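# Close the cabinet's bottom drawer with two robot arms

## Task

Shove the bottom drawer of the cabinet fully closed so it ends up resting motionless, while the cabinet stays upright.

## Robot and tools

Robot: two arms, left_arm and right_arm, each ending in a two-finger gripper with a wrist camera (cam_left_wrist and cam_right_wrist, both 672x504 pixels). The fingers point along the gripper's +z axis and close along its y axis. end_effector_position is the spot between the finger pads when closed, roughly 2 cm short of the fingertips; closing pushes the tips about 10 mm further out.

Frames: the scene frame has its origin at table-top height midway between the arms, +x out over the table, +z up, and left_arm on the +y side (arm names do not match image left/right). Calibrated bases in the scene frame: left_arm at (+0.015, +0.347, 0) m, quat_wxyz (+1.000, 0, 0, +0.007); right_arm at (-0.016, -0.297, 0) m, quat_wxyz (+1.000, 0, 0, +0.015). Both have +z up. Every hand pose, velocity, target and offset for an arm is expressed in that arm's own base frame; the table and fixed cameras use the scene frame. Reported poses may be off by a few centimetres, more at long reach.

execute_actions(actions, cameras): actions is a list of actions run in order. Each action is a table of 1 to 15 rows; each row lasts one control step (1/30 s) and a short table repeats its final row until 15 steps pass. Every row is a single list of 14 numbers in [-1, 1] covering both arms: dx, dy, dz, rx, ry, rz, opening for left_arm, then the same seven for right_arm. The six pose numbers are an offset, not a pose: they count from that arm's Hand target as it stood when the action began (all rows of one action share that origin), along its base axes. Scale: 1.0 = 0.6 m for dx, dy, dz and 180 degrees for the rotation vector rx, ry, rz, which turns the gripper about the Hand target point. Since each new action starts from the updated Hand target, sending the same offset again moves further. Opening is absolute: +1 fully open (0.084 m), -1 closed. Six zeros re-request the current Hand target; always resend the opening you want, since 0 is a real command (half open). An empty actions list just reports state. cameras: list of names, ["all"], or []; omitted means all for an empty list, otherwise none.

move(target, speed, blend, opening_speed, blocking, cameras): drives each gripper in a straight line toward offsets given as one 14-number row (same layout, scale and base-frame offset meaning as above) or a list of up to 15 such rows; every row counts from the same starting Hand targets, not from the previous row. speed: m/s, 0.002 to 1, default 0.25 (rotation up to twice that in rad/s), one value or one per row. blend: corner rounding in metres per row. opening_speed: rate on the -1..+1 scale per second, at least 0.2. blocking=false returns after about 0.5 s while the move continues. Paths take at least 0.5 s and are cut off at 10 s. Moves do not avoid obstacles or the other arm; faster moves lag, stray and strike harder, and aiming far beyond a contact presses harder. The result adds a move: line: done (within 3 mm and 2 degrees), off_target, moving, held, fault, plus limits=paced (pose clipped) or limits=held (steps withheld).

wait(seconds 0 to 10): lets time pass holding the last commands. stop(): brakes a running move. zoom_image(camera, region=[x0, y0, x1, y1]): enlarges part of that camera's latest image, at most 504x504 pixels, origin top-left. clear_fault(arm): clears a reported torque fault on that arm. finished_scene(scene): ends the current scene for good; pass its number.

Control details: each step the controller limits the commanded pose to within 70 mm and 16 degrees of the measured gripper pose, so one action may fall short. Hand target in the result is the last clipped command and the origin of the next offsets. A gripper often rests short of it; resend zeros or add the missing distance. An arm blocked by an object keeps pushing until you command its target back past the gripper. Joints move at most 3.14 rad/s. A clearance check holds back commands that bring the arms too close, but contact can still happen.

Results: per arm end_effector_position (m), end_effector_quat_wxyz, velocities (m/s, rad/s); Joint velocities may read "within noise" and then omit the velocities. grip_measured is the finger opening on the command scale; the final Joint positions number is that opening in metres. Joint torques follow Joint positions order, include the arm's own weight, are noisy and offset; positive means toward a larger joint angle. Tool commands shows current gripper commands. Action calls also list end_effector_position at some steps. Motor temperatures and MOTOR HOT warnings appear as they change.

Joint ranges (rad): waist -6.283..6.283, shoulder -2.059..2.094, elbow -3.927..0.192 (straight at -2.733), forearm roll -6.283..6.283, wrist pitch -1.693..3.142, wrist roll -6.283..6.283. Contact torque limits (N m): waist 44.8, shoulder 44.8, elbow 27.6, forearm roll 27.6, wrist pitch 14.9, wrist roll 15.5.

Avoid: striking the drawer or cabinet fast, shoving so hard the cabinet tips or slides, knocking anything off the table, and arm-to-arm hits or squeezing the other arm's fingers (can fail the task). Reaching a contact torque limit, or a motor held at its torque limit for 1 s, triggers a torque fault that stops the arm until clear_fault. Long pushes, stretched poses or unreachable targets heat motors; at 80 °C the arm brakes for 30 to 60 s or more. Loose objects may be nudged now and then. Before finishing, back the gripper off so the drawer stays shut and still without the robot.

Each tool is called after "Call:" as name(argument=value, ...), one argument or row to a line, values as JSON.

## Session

Call:
execute_actions(
  actions=[],
)

Scene clock: 0.00 s.
left_arm: end_effector_position=(+0.0055, -0.3569, +0.1379) grip_measured=+1.00 end_effector_quat_wxyz=(-0.437, +0.377, +0.777, +0.250) | right_arm: end_effector_position=(+0.2168, -0.0195, +0.3972) grip_measured=+1.00 end_effector_quat_wxyz=(-0.314, -0.055, +0.946, -0.057)
Joint positions: left_arm=[-1.321 0.56 -1.452 -0.321 1.905 2.788 0.084] | right_arm=[0.061 -0.31 -1.291 -0.135 2.24 3.038 0.084]
Joint velocities: within noise
Joint torques (N m): no reading
Motor temperatures (°C): left_arm=[31 26 34 30 31 28] | right_arm=[23 35 27 31 29 29]
Hand target: left_arm +0.0055, -0.3569, +0.1379; -0.437, +0.377, +0.777, +0.250 | right_arm +0.2168, -0.0195, +0.3972; -0.314, -0.055, +0.946, -0.057
Tool commands: left_gripper/opening=+1.0 right_gripper/opening=+1.0

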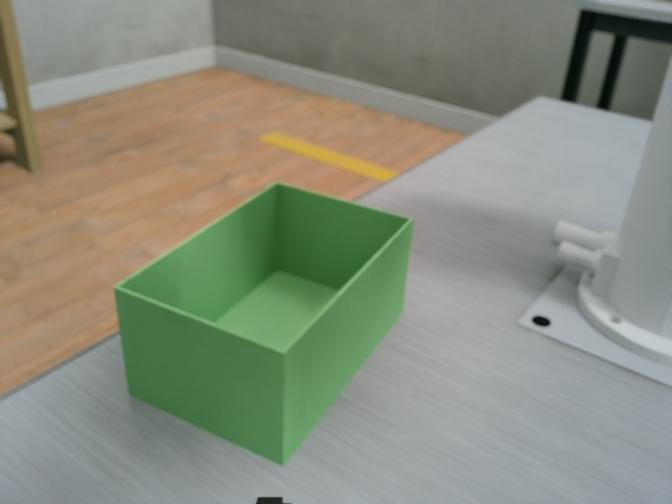

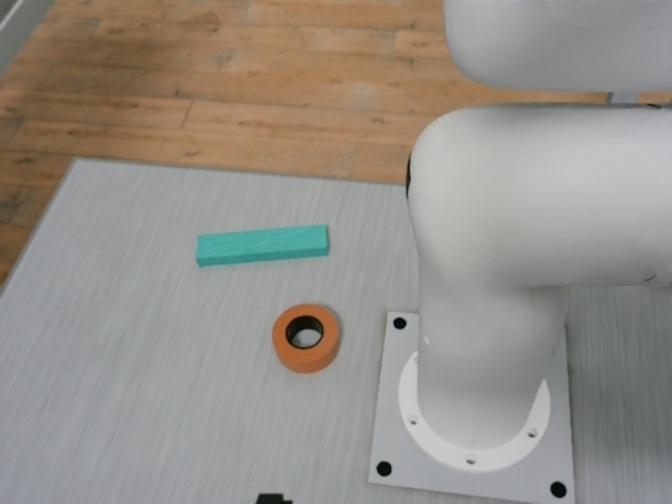

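Call:
move(
  target=[
    [0,0,0.2,0,0,0,1,0.0,0,0.15,0,0,0,1],
    [0,0,0.3,0,0,0,1,0.05,0,0.15,0,0,-0.9,1],
  ],
  cameras=["all"],
  speed=0.5,
)

Scene clock: 15.00 s.
left_arm: end_effector_position=(+0.0055, -0.3569, +0.3179) grip_measured=+1.00 end_effector_quat_wxyz=(-0.437, +0.377, +0.777, +0.250) | right_arm: end_effector_position=(+0.2468, -0.0195, +0.4872) grip_measured=+1.00 end_effector_quat_wxyz=(-0.105, +0.926, +0.202, +0.302)
Joint positions: left_arm=[-1.299 0.395 -1.723 -0.393 2.319 2.633 0.084] | right_arm=[-0.745 -0.991 -0.963 0.63 1.716 5.278 0.084]
Joint torques (N m): left_arm=[5.68 -27.52 -15.77 -3.72 3.96 -1.6] | right_arm=[4.92 -5.24 -14.21 -0.87 -3.23 1.81]
Hand target: left_arm +0.0055, -0.3569, +0.3179; -0.437, +0.377, +0.777, +0.250 | right_arm +0.2468, -0.0195, +0.4872; -0.105, +0.926, +0.202, +0.302
Off the commanded pose: left_arm 0.000 m, 0 deg | right_arm 0.000 m, 0 deg.
move: done

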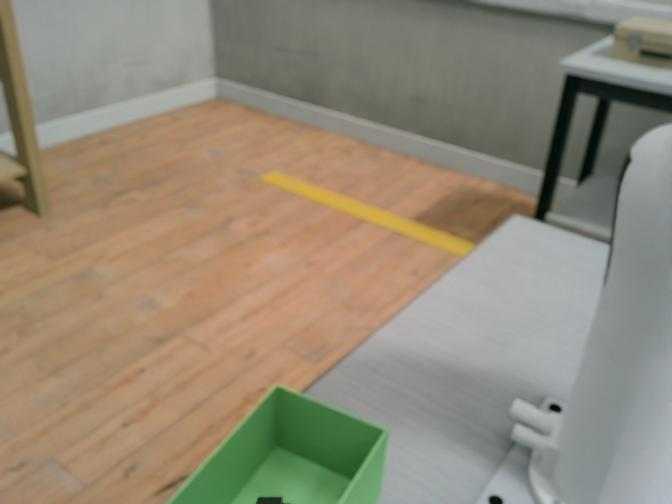

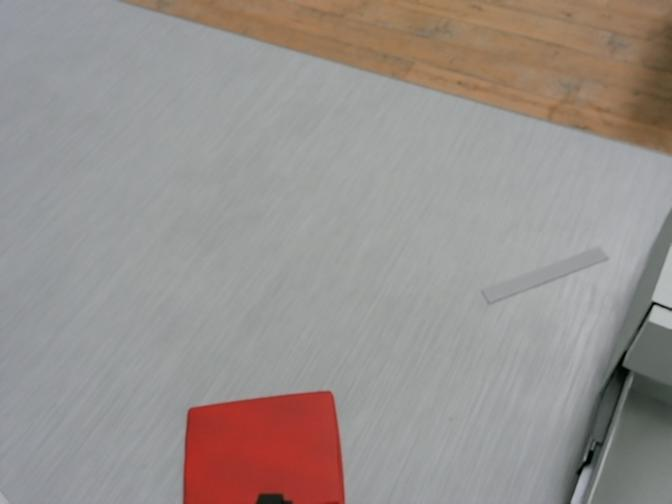

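Call:
move(
  target=[0,0,0,0,0,0,1,-0.078,-0.25,-0.18,-0.0088,-0.1034,-0.2016,-1],
  cameras=["cam_right_wrist"],
  speed=0.4,
)

Scene clock: 48.47 s.
left_arm: end_effector_position=(+0.0055, -0.3569, +0.3179) grip_measured=+1.00 end_effector_quat_wxyz=(-0.437, +0.377, +0.777, +0.250) | right_arm: end_effector_position=(+0.2246, -0.0913, +0.4350) grip_measured=-1.00 end_effector_quat_wxyz=(-0.030, +0.925, +0.066, +0.374)
Joint positions: left_arm=[-1.299 0.395 -1.723 -0.393 2.319 2.633 0.084] | right_arm=[-1.183 -1.209 -0.672 0.745 1.636 5.103 0]
Joint torques (N m): left_arm=[4.36 -22.74 -13.55 -3.39 2.73 -1.21] | right_arm=[4.35 10.85 -24.18 -0.76 -2.89 1.96]
Hand target: left_arm +0.0055, -0.3569, +0.3179; -0.437, +0.377, +0.777, +0.250 | right_arm +0.2246, -0.0913, +0.4350; -0.030, +0.925, +0.066, +0.374 (not the last commanded pose)
Off the commanded pose: left_arm 0.000 m, 0 deg | right_arm 0.099 m, 21 deg.
move: held (right_arm; a check stopped the path); limits=held
pose unreachable (right arm): on one or more control steps of this call, first in action 0 (counted from 0), this arm could not follow its commanded pose, so it was not sent that pose on those steps. It may still have moved: this result reports where it is.
cause: moving toward the commanded pose would bring a part of the arm too close to another arm (a part of this arm just beyond joint 3 (elbow) and a part of the left arm just beyond its joint 6 (wrist roll)).
Images, in order (width x height): cam_right_wrist 672x504.

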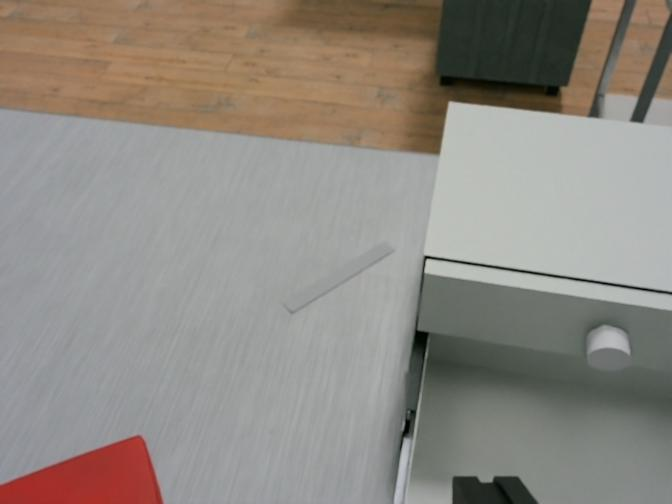

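Call:
move(
  target=[
    [0.33,0.4,0,0,0,0,1,0,0,0,0,0,0,-1],
    [0.33,0.4,0,0,0,0,1,-0.08,-0.23,0.05,0,0,-0.064,-1],
  ],
  cameras=["all"],
  speed=0.4,
)

Scene clock: 78.03 s.
left_arm: end_effector_position=(+0.2035, -0.1169, +0.3179) grip_measured=+1.00 end_effector_quat_wxyz=(-0.437, +0.377, +0.777, +0.250) | right_arm: end_effector_position=(+0.1765, -0.2294, +0.4650) grip_measured=-1.00 end_effector_quat_wxyz=(+0.008, +0.927, -0.027, +0.375)
Joint positions: left_arm=[-0.763 0.003 -1.222 0.233 2.251 3.326 0.084] | right_arm=[-1.59 -0.841 -0.921 0.775 1.687 4.875 0]
Joint torques (N m): left_arm=[5.65 -11.81 -15.53 2.66 -1.46 1.62] | right_arm=[4.76 4.9 -25.14 3.5 -2.8 -0.73]
Hand target: left_arm +0.2035, -0.1169, +0.3179; -0.437, +0.377, +0.777, +0.250 | right_arm +0.1766, -0.2293, +0.4650; +0.008, +0.927, -0.027, +0.375
Off the commanded pose: left_arm 0.000 m, 0 deg | right_arm 0.000 m, 0 deg.
move: done

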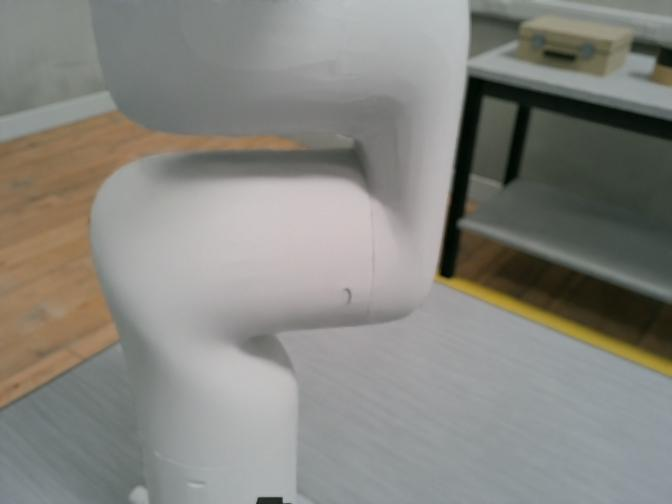

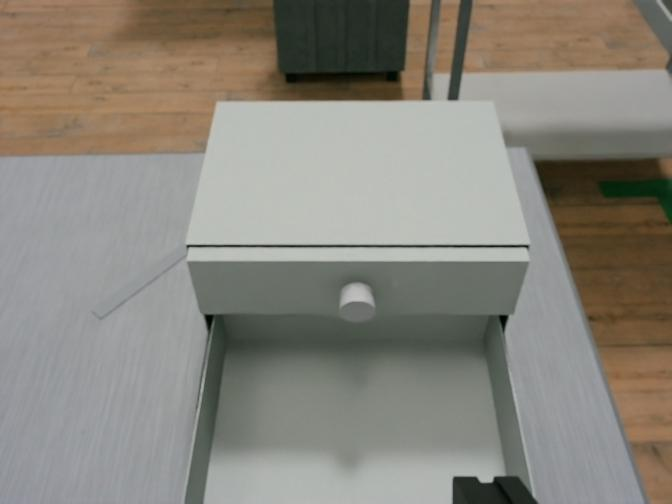

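Call:
move(
  target=[0,0,0,0,0,0,1,0.006,0.038,-0.4,0,-0.061,0,-1],
  cameras=["cam_right_wrist"],
  speed=0.3,
)

Scene clock: 97.43 s.
left_arm: end_effector_position=(+0.2035, -0.1169, +0.3179) grip_measured=+1.00 end_effector_quat_wxyz=(-0.437, +0.377, +0.777, +0.250) | right_arm: end_effector_position=(+0.1801, -0.2065, +0.2250) grip_measured=-1.00 end_effector_quat_wxyz=(+0.005, +0.886, -0.027, +0.462)
Joint positions: left_arm=[-0.763 0.003 -1.222 0.233 2.251 3.326 0.084] | right_arm=[-1.63 -1.033 -0.121 0.997 1.35 4.376 0]
Joint torques (N m): left_arm=[4.59 -12.26 -13.35 2.33 -0.37 1.16] | right_arm=[4.97 6.3 -17.6 3.27 -1.67 -1.95]
Hand target: left_arm +0.2035, -0.1169, +0.3179; -0.437, +0.377, +0.777, +0.250 | right_arm +0.1802, -0.2065, +0.2250; +0.005, +0.886, -0.027, +0.462
Off the commanded pose: left_arm 0.000 m, 0 deg | right_arm 0.000 m, 0 deg.
move: done
Images, in order (width x height): cam_right_wrist 672x504.

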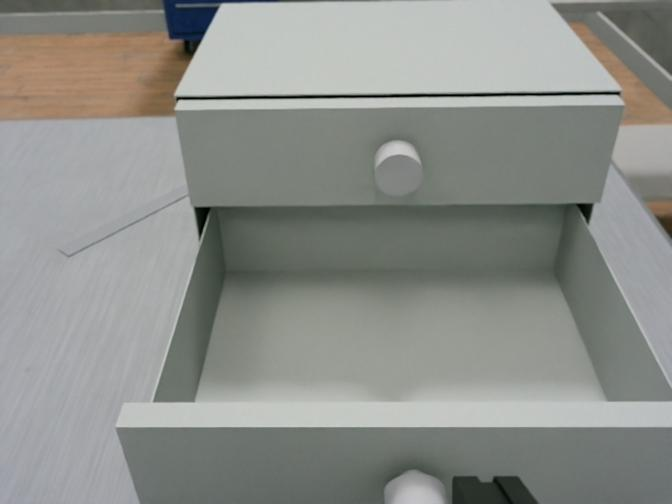

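Call:
move(
  target=[0,0,0,0,0,0,1,0.09,-0.008,-0.27,0,0,0,-1],
  cameras=["cam_right_wrist"],
  speed=0.3,
)

Scene clock: 112.27 s.
left_arm: end_effector_position=(+0.2035, -0.1169, +0.3179) grip_measured=+1.00 end_effector_quat_wxyz=(-0.437, +0.377, +0.777, +0.250) | right_arm: end_effector_position=(+0.1858, -0.2033, +0.1975) grip_measured=-1.00 end_effector_quat_wxyz=(+0.003, +0.887, -0.028, +0.461)
Joint positions: left_arm=[-0.763 0.003 -1.222 0.233 2.251 3.326 0.084] | right_arm=[-1.57 -1.001 -0.062 1.034 1.258 4.328 0]
Joint torques (N m): left_arm=[3.79 -12.91 -13.24 2.07 0.54 0.77] | right_arm=[-4.63 -7.87 -26.45 -1.3 0.86 2.02]
Hand target: left_arm +0.2035, -0.1169, +0.3179; -0.437, +0.377, +0.777, +0.250 | right_arm +0.1858, -0.2033, +0.1975; +0.003, +0.887, -0.028, +0.461 (not the last commanded pose)
Off the commanded pose: left_arm 0.000 m, 0 deg | right_arm 0.143 m, 0 deg.
move: held (right_arm; a check stopped the path); limits=held
pose unreachable (right arm): on one or more control steps of this call, first in action 0 (counted from 0), this arm could not follow its commanded pose, so it was not sent that pose on those steps. It may still have moved: this result reports where it is.
cause: moving toward the commanded pose would bring two parts of the arm too close to each other (joints 2 (shoulder) to 4 (forearm roll) lie between them).
Images, in order (width x height): cam_right_wrist 672x504.

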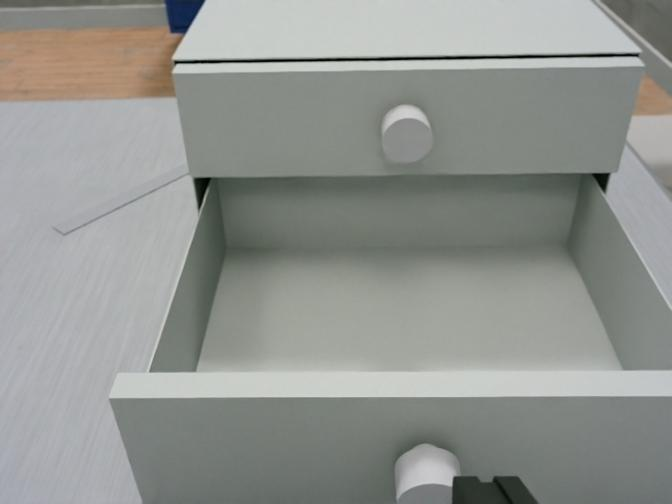

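Call:
move(
  target=[
    [0,0,0,0,0,0,1,0.05,-0.005,0.03,0.0097,0.194,0,-1],
    [0,0,0,0,0,0,1,0.082,-0.01,-0.2,0.0097,0.194,0,-1],
  ],
  cameras=["cam_right_wrist"],
  speed=0.3,
)

Scene clock: 129.47 s.
left_arm: end_effector_position=(+0.2035, -0.1169, +0.3179) grip_measured=+1.00 end_effector_quat_wxyz=(-0.437, +0.377, +0.777, +0.250) | right_arm: end_effector_position=(+0.2350, -0.2093, +0.0775) grip_measured=-1.00 end_effector_quat_wxyz=(-0.002, +0.984, -0.032, +0.173)
Joint positions: left_arm=[-0.763 0.003 -1.222 0.233 2.251 3.326 0.084] | right_arm=[-0.784 -0.418 -0.173 0.637 0.408 4.999 0]
Joint torques (N m): left_arm=[2.79 -13.69 -13.3 1.63 1.81 0.08] | right_arm=[4.78 -2.14 -22.75 1.93 -3.01 -2.06]
Hand target: left_arm +0.2035, -0.1169, +0.3179; -0.437, +0.377, +0.777, +0.250 | right_arm +0.2350, -0.2093, +0.0775; -0.002, +0.984, -0.032, +0.173
Off the commanded pose: left_arm 0.000 m, 0 deg | right_arm 0.000 m, 0 deg.
move: done
Images, in order (width x height): cam_right_wrist 672x504.

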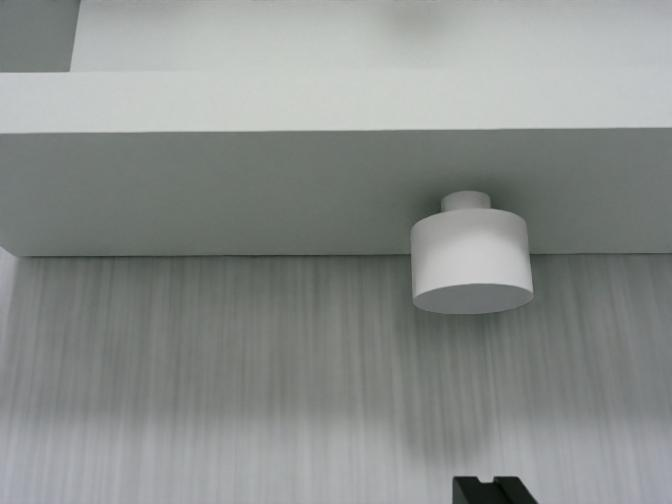

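Call:
move(
  target=[
    [0,0,0,0,0,0,1,0.183,-0.0025,-0.008,-0.0056,-0.111,0,-1],
    [0,0,0,0,0,0,1,0.36,-0.012,-0.0175,-0.0097,-0.194,0,-1],
  ],
  cameras=["cam_right_wrist"],
  speed=0.09,
  blend=[0.01,0],
)

Scene clock: 148.00 s.
left_arm: end_effector_position=(+0.2035, -0.1169, +0.3179) grip_measured=+1.00 end_effector_quat_wxyz=(-0.437, +0.377, +0.777, +0.250) | right_arm: end_effector_position=(+0.4510, -0.2165, +0.0670) grip_measured=-1.00 end_effector_quat_wxyz=(+0.003, +0.887, -0.028, +0.461)
Joint positions: left_arm=[-0.763 0.003 -1.222 0.233 2.251 3.326 0.084] | right_arm=[-0.557 0.201 -0.684 2.301 0.575 3.602 0]
Joint torques (N m): left_arm=[1.3 -14.35 -13.32 1.14 3.43 -0.67] | right_arm=[5 -10.82 -19.21 2.02 1.58 -2]
Hand target: left_arm +0.2035, -0.1169, +0.3179; -0.437, +0.377, +0.777, +0.250 | right_arm +0.4510, -0.2165, +0.0670; +0.003, +0.887, -0.028, +0.461
Off the commanded pose: left_arm 0.000 m, 0 deg | right_arm 0.000 m, 0 deg.
move: done
Images, in order (width x height): cam_right_wrist 672x504.

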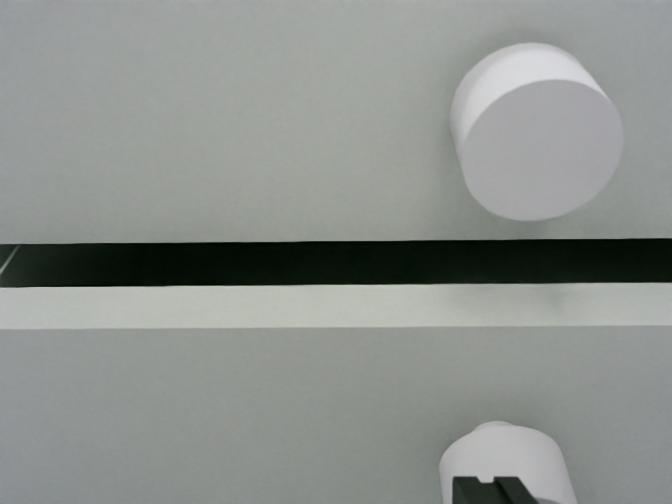

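Call:
move(
  target=[0,0,0,0,0,0,1,0.045,-0.0023,0,0,0,0,-1],
  cameras=["cam_right_wrist"],
  speed=0.05,
)

Scene clock: 155.47 s.
left_arm: end_effector_position=(+0.2035, -0.1169, +0.3179) grip_measured=+1.00 end_effector_quat_wxyz=(-0.437, +0.377, +0.777, +0.250) | right_arm: end_effector_position=(+0.4779, -0.2179, +0.0670) grip_measured=-1.00 end_effector_quat_wxyz=(+0.003, +0.887, -0.028, +0.461)
Joint positions: left_arm=[-0.763 0.003 -1.222 0.233 2.251 3.326 0.084] | right_arm=[-0.518 0.26 -0.771 2.322 0.543 3.618 0]
Joint torques (N m): left_arm=[0.45 -15.16 -13.37 0.78 3.71 -0.92] | right_arm=[5.49 -12.68 -20.4 2.03 -0.77 1.93]
Hand target: left_arm +0.2035, -0.1169, +0.3179; -0.437, +0.377, +0.777, +0.250 | right_arm +0.4780, -0.2179, +0.0670; +0.003, +0.887, -0.028, +0.461
Off the commanded pose: left_arm 0.000 m, 0 deg | right_arm 0.000 m, 0 deg.
move: done
Images, in order (width x height): cam_right_wrist 672x504.

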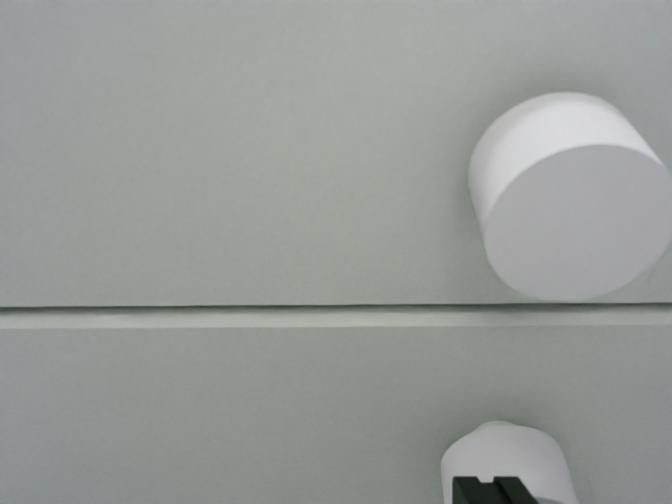

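Call:
move(
  target=[0,0,0,0,0,0,1,0.0127,-0.0007,0,0,0,0,-1],
  cameras=["cam_right_wrist"],
  speed=0.03,
)

Call:
zoom_image(
  camera="cam_right_wrist",
  region=[170, 234, 570, 434],
)

Scene clock: 166.23 s.
left_arm: end_effector_position=(+0.2035, -0.1169, +0.3179) grip_measured=+1.00 end_effector_quat_wxyz=(-0.437, +0.377, +0.777, +0.250) | right_arm: end_effector_position=(+0.4854, -0.2184, +0.0669) grip_measured=-1.00 end_effector_quat_wxyz=(+0.003, +0.887, -0.028, +0.461)
Joint positions: left_arm=[-0.763 0.003 -1.222 0.233 2.251 3.326 0.084] | right_arm=[-0.508 0.277 -0.797 2.326 0.533 3.623 0]
Joint torques (N m): left_arm=[-0.4 -15.51 -13.39 0.66 3.69 -0.93] | right_arm=[14.16 -8.37 -31.27 1.96 6.24 1.92]
Hand target: left_arm +0.2035, -0.1169, +0.3179; -0.437, +0.377, +0.777, +0.250 | right_arm +0.4856, -0.2183, +0.0670; +0.003, +0.887, -0.028, +0.461
Off the commanded pose: left_arm 0.000 m, 0 deg | right_arm 0.000 m, 0 deg.
move: done
Images, in order (width x height): cam_right_wrist 672x504.

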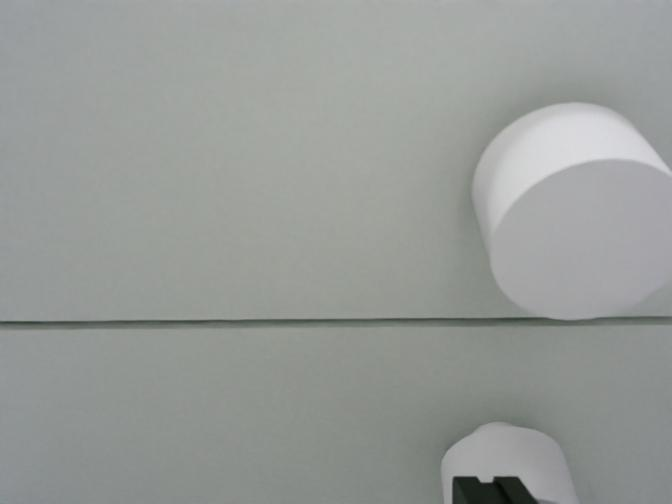

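Scaled by 1.260 from the camera's 672x504 image, which has a finer 960x720 frame.

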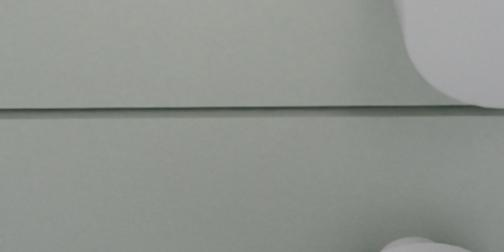

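Call:
move(
  target=[0,0,0,0,0,0,1,0.003,-0.0001,0,0,0,0,-1],
  cameras=["cam_right_wrist"],
  speed=0.02,
)

Call:
zoom_image(
  camera="cam_right_wrist",
  region=[170, 234, 570, 434],
)

Scene clock: 175.20 s.
left_arm: end_effector_position=(+0.2035, -0.1169, +0.3179) grip_measured=+1.00 end_effector_quat_wxyz=(-0.437, +0.377, +0.777, +0.250) | right_arm: end_effector_position=(+0.4873, -0.2183, +0.0670) grip_measured=-1.00 end_effector_quat_wxyz=(+0.003, +0.887, -0.028, +0.461)
Joint positions: left_arm=[-0.763 0.003 -1.222 0.233 2.251 3.326 0.084] | right_arm=[-0.505 0.281 -0.802 2.327 0.531 3.625 0]
Joint torques (N m): left_arm=[-1.3 -16.07 -13.27 0.29 3.68 -0.95] | right_arm=[15.63 -7.35 -35.03 2.02 5.41 2.02]
Hand target: left_arm +0.2035, -0.1169, +0.3179; -0.437, +0.377, +0.777, +0.250 | right_arm +0.4874, -0.2183, +0.0670; +0.003, +0.887, -0.028, +0.461
Off the commanded pose: left_arm 0.000 m, 0 deg | right_arm 0.000 m, 0 deg.
move: done
Images, in order (width x height): cam_right_wrist 672x504.

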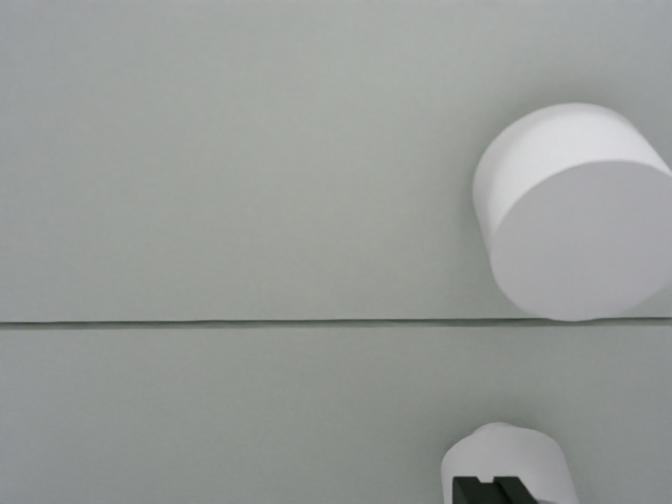

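Scaled by 1.260 from the camera's 672x504 image, which has a finer 960x720 frame.

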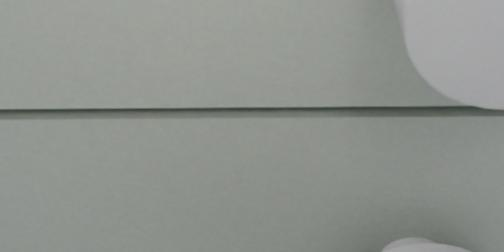

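Call:
move(
  target=[0,0,0,0,0,0,1,-0.1,0.005,0.04,0,0,0,-1],
  cameras=["cam_right_wrist"],
)

Call:
zoom_image(
  camera="cam_right_wrist",
  region=[0, 80, 500, 380],
)

Scene clock: 182.77 s.
left_arm: end_effector_position=(+0.2035, -0.1169, +0.3179) grip_measured=+1.00 end_effector_quat_wxyz=(-0.437, +0.377, +0.777, +0.250) | right_arm: end_effector_position=(+0.4274, -0.2153, +0.0910) grip_measured=-1.00 end_effector_quat_wxyz=(+0.003, +0.887, -0.028, +0.461)
Joint positions: left_arm=[-0.763 0.003 -1.222 0.233 2.251 3.326 0.084] | right_arm=[-0.581 0.071 -0.597 2.215 0.557 3.678 0]
Joint torques (N m): left_arm=[-2.04 -16.67 -13.45 -0.03 3.78 -0.93] | right_arm=[-4.62 -25.13 -11.23 -2.14 1.51 1.96]
Hand target: left_arm +0.2035, -0.1169, +0.3179; -0.437, +0.377, +0.777, +0.250 | right_arm +0.4274, -0.2153, +0.0910; +0.003, +0.887, -0.028, +0.461
Off the commanded pose: left_arm 0.000 m, 0 deg | right_arm 0.000 m, 0 deg.
move: done
Images, in order (width x height): cam_right_wrist 672x504.

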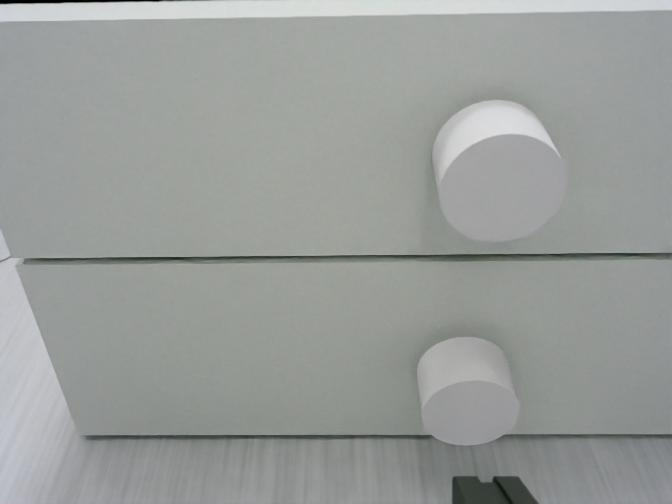

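Scaled by 1.008 from the camera's 672x504 image, which has a finer 960x720 frame.

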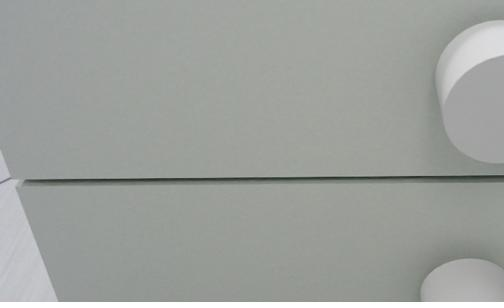

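Call:
finished_scene(
  scene=2,
)

The scene is finished: the task was done.


## Next scene

The same job, from a new start.

Call:
execute_actions(
  actions=[],
)

Scene clock: 0.00 s.
left_arm: end_effector_position=(+0.5052, +0.2285, +0.2403) grip_measured=+1.00 end_effector_quat_wxyz=(-0.316, +0.813, -0.259, +0.416) | right_arm: end_effector_position=(+0.1592, -0.3373, +0.3579) grip_measured=+1.00 end_effector_quat_wxyz=(-0.222, +0.831, +0.079, +0.504)
Joint positions: left_arm=[0.538 0.042 -0.552 0.31 -0.604 0.791 0.084] | right_arm=[-1.715 -0.028 -1.166 0.906 1.955 -1.901 0.084]
Joint velocities: within noise
Joint torques (N m): no reading
Motor temperatures (°C): left_arm=[30 25 34 29 30 28] | right_arm=[23 34 26 30 29 29]
Hand target: left_arm +0.5052, +0.2285, +0.2403; -0.316, +0.813, -0.259, +0.416 | right_arm +0.1592, -0.3373, +0.3579; -0.222, +0.831, +0.079, +0.504
Tool commands: left_gripper/opening=+1.0 right_gripper/opening=+1.0

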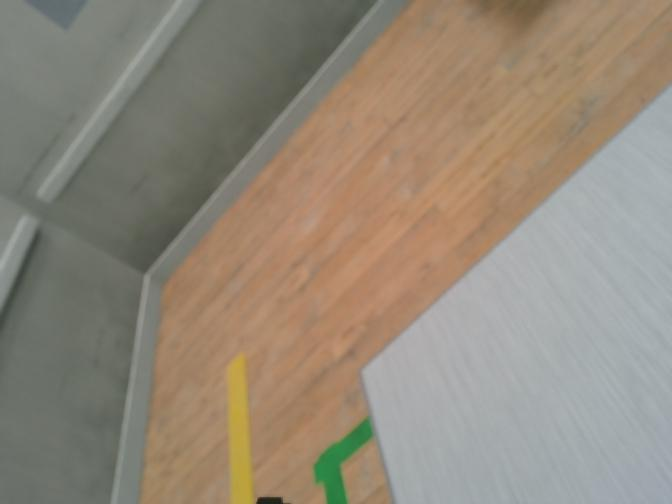

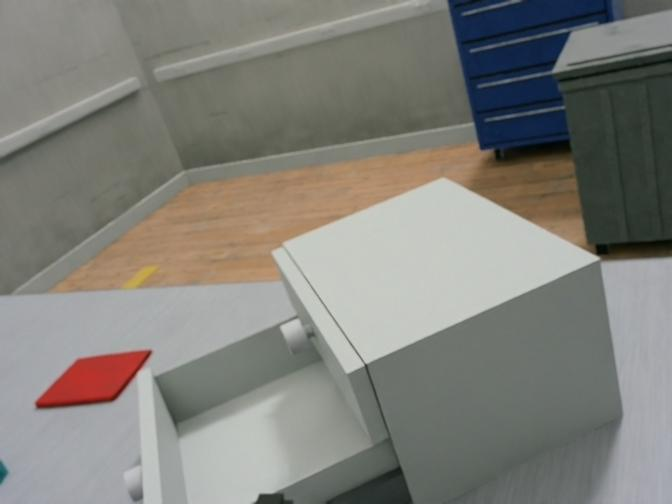

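Call:
move(
  target=[-0.36,-0.92,0.02,-0.2448,0.1042,-0.196,-1,0,0,0,0,0,0,1],
  cameras=["cam_left_wrist"],
  speed=0.4,
)

Scene clock: 41.20 s.
left_arm: end_effector_position=(+0.2891, -0.3236, +0.2523) grip_measured=-1.00 end_effector_quat_wxyz=(+0.186, +0.810, -0.360, +0.423) | right_arm: end_effector_position=(+0.1592, -0.3373, +0.3579) grip_measured=+1.00 end_effector_quat_wxyz=(-0.222, +0.831, +0.079, +0.504)
Joint positions: left_arm=[-0.676 -0.533 -0.214 0.562 -0.243 -0.454 0] | right_arm=[-1.715 -0.028 -1.166 0.906 1.955 -1.901 0.084]
Joint torques (N m): left_arm=[1.14 -2.42 -16.59 1.65 -6.41 -1.35] | right_arm=[-0.68 -19.6 -19.82 1.91 0.32 0.17]
Hand target: left_arm +0.2892, -0.3235, +0.2523; +0.187, +0.811, -0.361, +0.422 | right_arm +0.1592, -0.3373, +0.3579; -0.222, +0.831, +0.079, +0.504
Off the commanded pose: left_arm 0.000 m, 0 deg | right_arm 0.000 m, 0 deg.
move: done
Images, in order (width x height): cam_left_wrist 672x504.

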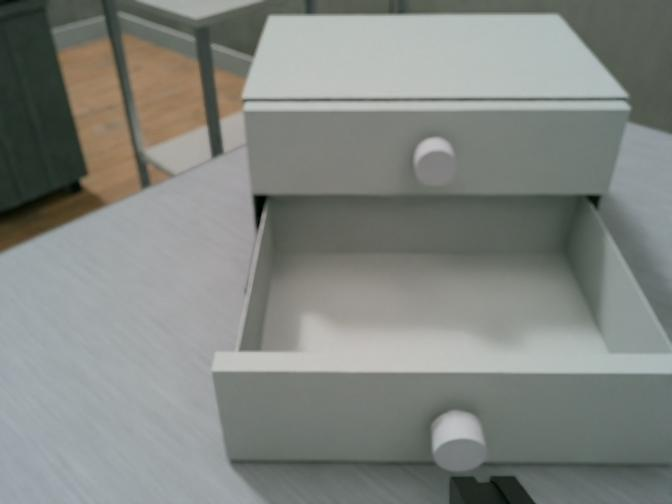

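Call:
move(
  target=[
    [0.1007,-0.201,-0.312,0,0,0,-1,0,0,0,0,0,0,1],
    [0.341,-0.467,-0.312,0,0,0,-1,0,0,0,0,0,0,1],
  ],
  cameras=["cam_left_wrist"],
  speed=[0.3,0.09],
)

Scene clock: 63.00 s.
left_arm: end_effector_position=(+0.4938, -0.6037, +0.0651) grip_measured=-1.00 end_effector_quat_wxyz=(+0.187, +0.811, -0.361, +0.422) | right_arm: end_effector_position=(+0.1592, -0.3373, +0.3579) grip_measured=+1.00 end_effector_quat_wxyz=(-0.222, +0.831, +0.079, +0.504)
Joint positions: left_arm=[-0.934 0.991 -1.625 -0.251 -0.332 0.183 0] | right_arm=[-1.715 -0.028 -1.166 0.906 1.955 -1.901 0.084]
Joint torques (N m): left_arm=[-6.85 -26.66 -16.62 -2.44 -0.87 1.84] | right_arm=[-1.76 -19.4 -19.72 2.8 0.07 0.39]
Hand target: left_arm +0.4938, -0.6037, +0.0651; +0.187, +0.811, -0.361, +0.422 | right_arm +0.1592, -0.3373, +0.3579; -0.222, +0.831, +0.079, +0.504
Off the commanded pose: left_arm 0.000 m, 0 deg | right_arm 0.000 m, 0 deg.
move: done
Images, in order (width x height): cam_left_wrist 672x504.

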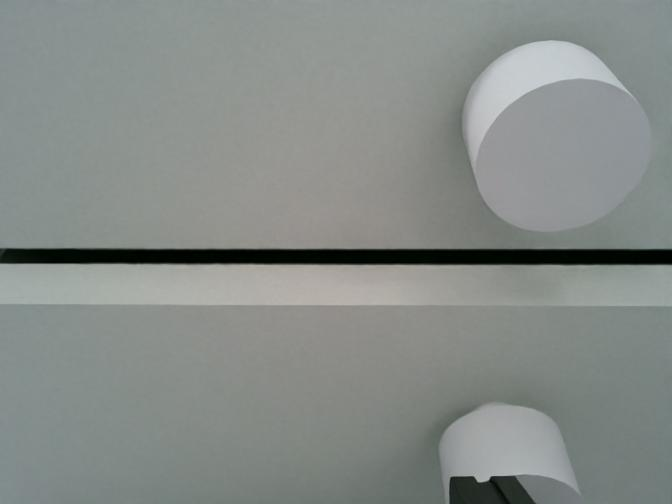

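Call:
move(
  target=[0.0222,-0.0247,0,0,0,0,-1,0,0,0,0,0,0,1],
  cameras=["cam_left_wrist"],
  speed=0.03,
)

Call:
zoom_image(
  camera="cam_left_wrist",
  region=[170, 234, 570, 434],
)

Scene clock: 71.20 s.
left_arm: end_effector_position=(+0.5071, -0.6185, +0.0650) grip_measured=-1.00 end_effector_quat_wxyz=(+0.187, +0.811, -0.361, +0.422) | right_arm: end_effector_position=(+0.1592, -0.3373, +0.3579) grip_measured=+1.00 end_effector_quat_wxyz=(-0.222, +0.831, +0.079, +0.504)
Joint positions: left_arm=[-0.941 1.054 -1.755 -0.33 -0.269 0.26 0] | right_arm=[-1.715 -0.028 -1.166 0.906 1.955 -1.901 0.084]
Joint torques (N m): left_arm=[-4.23 -27.57 -21.98 -2.09 -1.32 1.81] | right_arm=[-2.41 -19.93 -19.52 2.79 -0.01 0.54]
Hand target: left_arm +0.5071, -0.6185, +0.0651; +0.187, +0.811, -0.361, +0.422 | right_arm +0.1592, -0.3373, +0.3579; -0.222, +0.831, +0.079, +0.504
Off the commanded pose: left_arm 0.000 m, 0 deg | right_arm 0.000 m, 0 deg.
move: done
Images, in order (width x height): cam_left_wrist 672x504.

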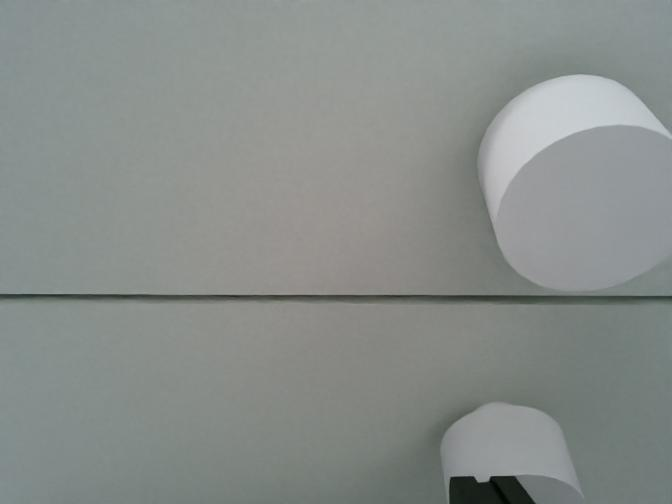

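Scaled by 1.260 from the camera's 672x504 image, which has a finer 960x720 frame.

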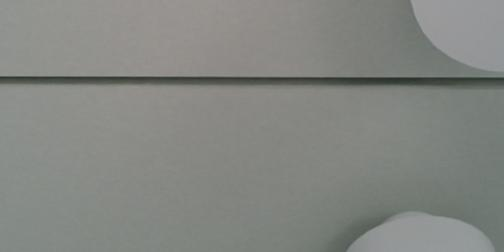

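Call:
move(
  target=[0.0023,-0.0025,0,0,0,0,-1,0,0,0,0,0,0,1],
  cameras=["cam_left_wrist"],
  speed=0.02,
)

Call:
zoom_image(
  camera="cam_left_wrist",
  region=[170, 234, 570, 434],
)

Scene clock: 79.83 s.
left_arm: end_effector_position=(+0.5085, -0.6200, +0.0652) grip_measured=-1.00 end_effector_quat_wxyz=(+0.187, +0.811, -0.361, +0.422) | right_arm: end_effector_position=(+0.1592, -0.3373, +0.3579) grip_measured=+1.00 end_effector_quat_wxyz=(-0.222, +0.831, +0.079, +0.504)
Joint positions: left_arm=[-0.942 1.061 -1.77 -0.344 -0.263 0.274 0] | right_arm=[-1.715 -0.028 -1.166 0.906 1.955 -1.901 0.084]
Joint torques (N m): left_arm=[-4.78 -27.86 -23.06 -1.71 -1.45 1.86] | right_arm=[-2.78 -19.97 -19.14 2.93 0.05 0.66]
Hand target: left_arm +0.5085, -0.6200, +0.0651; +0.187, +0.811, -0.361, +0.422 | right_arm +0.1592, -0.3373, +0.3579; -0.222, +0.831, +0.079, +0.504
Off the commanded pose: left_arm 0.000 m, 0 deg | right_arm 0.000 m, 0 deg.
move: done
Images, in order (width x height): cam_left_wrist 672x504.

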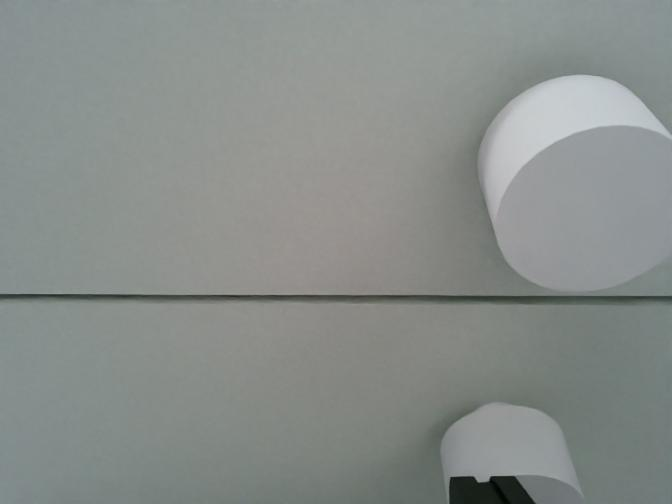

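Scaled by 1.260 from the camera's 672x504 image, which has a finer 960x720 frame.

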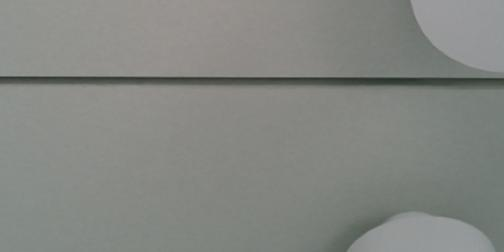

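Unchanged relative gap: shut. Back off.

Call:
move(
  target=[-0.06,0.067,0,0,0,0,-1,0,0,0,0,0,0,1],
  cameras=["cam_left_wrist"],
)

Scene clock: 86.67 s.
left_arm: end_effector_position=(+0.4725, -0.5798, +0.0651) grip_measured=-1.00 end_effector_quat_wxyz=(+0.187, +0.811, -0.361, +0.422) | right_arm: end_effector_position=(+0.1592, -0.3373, +0.3579) grip_measured=+1.00 end_effector_quat_wxyz=(-0.222, +0.831, +0.079, +0.504)
Joint positions: left_arm=[-0.932 0.904 -1.447 -0.194 -0.421 0.125 0] | right_arm=[-1.715 -0.028 -1.166 0.906 1.955 -1.901 0.084]
Joint torques (N m): left_arm=[5.53 -35.16 -11.67 2.37 -6.59 -1.77] | right_arm=[-3.05 -20.51 -19.25 3.08 -0.1 0.76]
Hand target: left_arm +0.4725, -0.5798, +0.0651; +0.187, +0.811, -0.361, +0.422 | right_arm +0.1592, -0.3373, +0.3579; -0.222, +0.831, +0.079, +0.504
Off the commanded pose: left_arm 0.000 m, 0 deg | right_arm 0.000 m, 0 deg.
move: done
Images, in order (width x height): cam_left_wrist 672x504.

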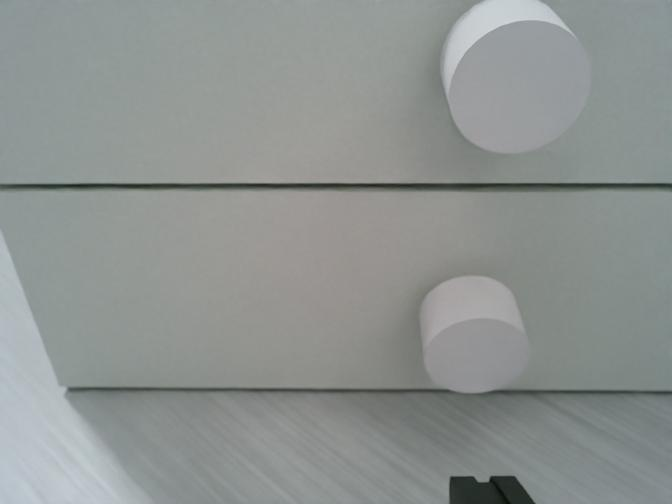

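Call:
finished_scene(
  scene=3,
)

The scene is finished: the task was done.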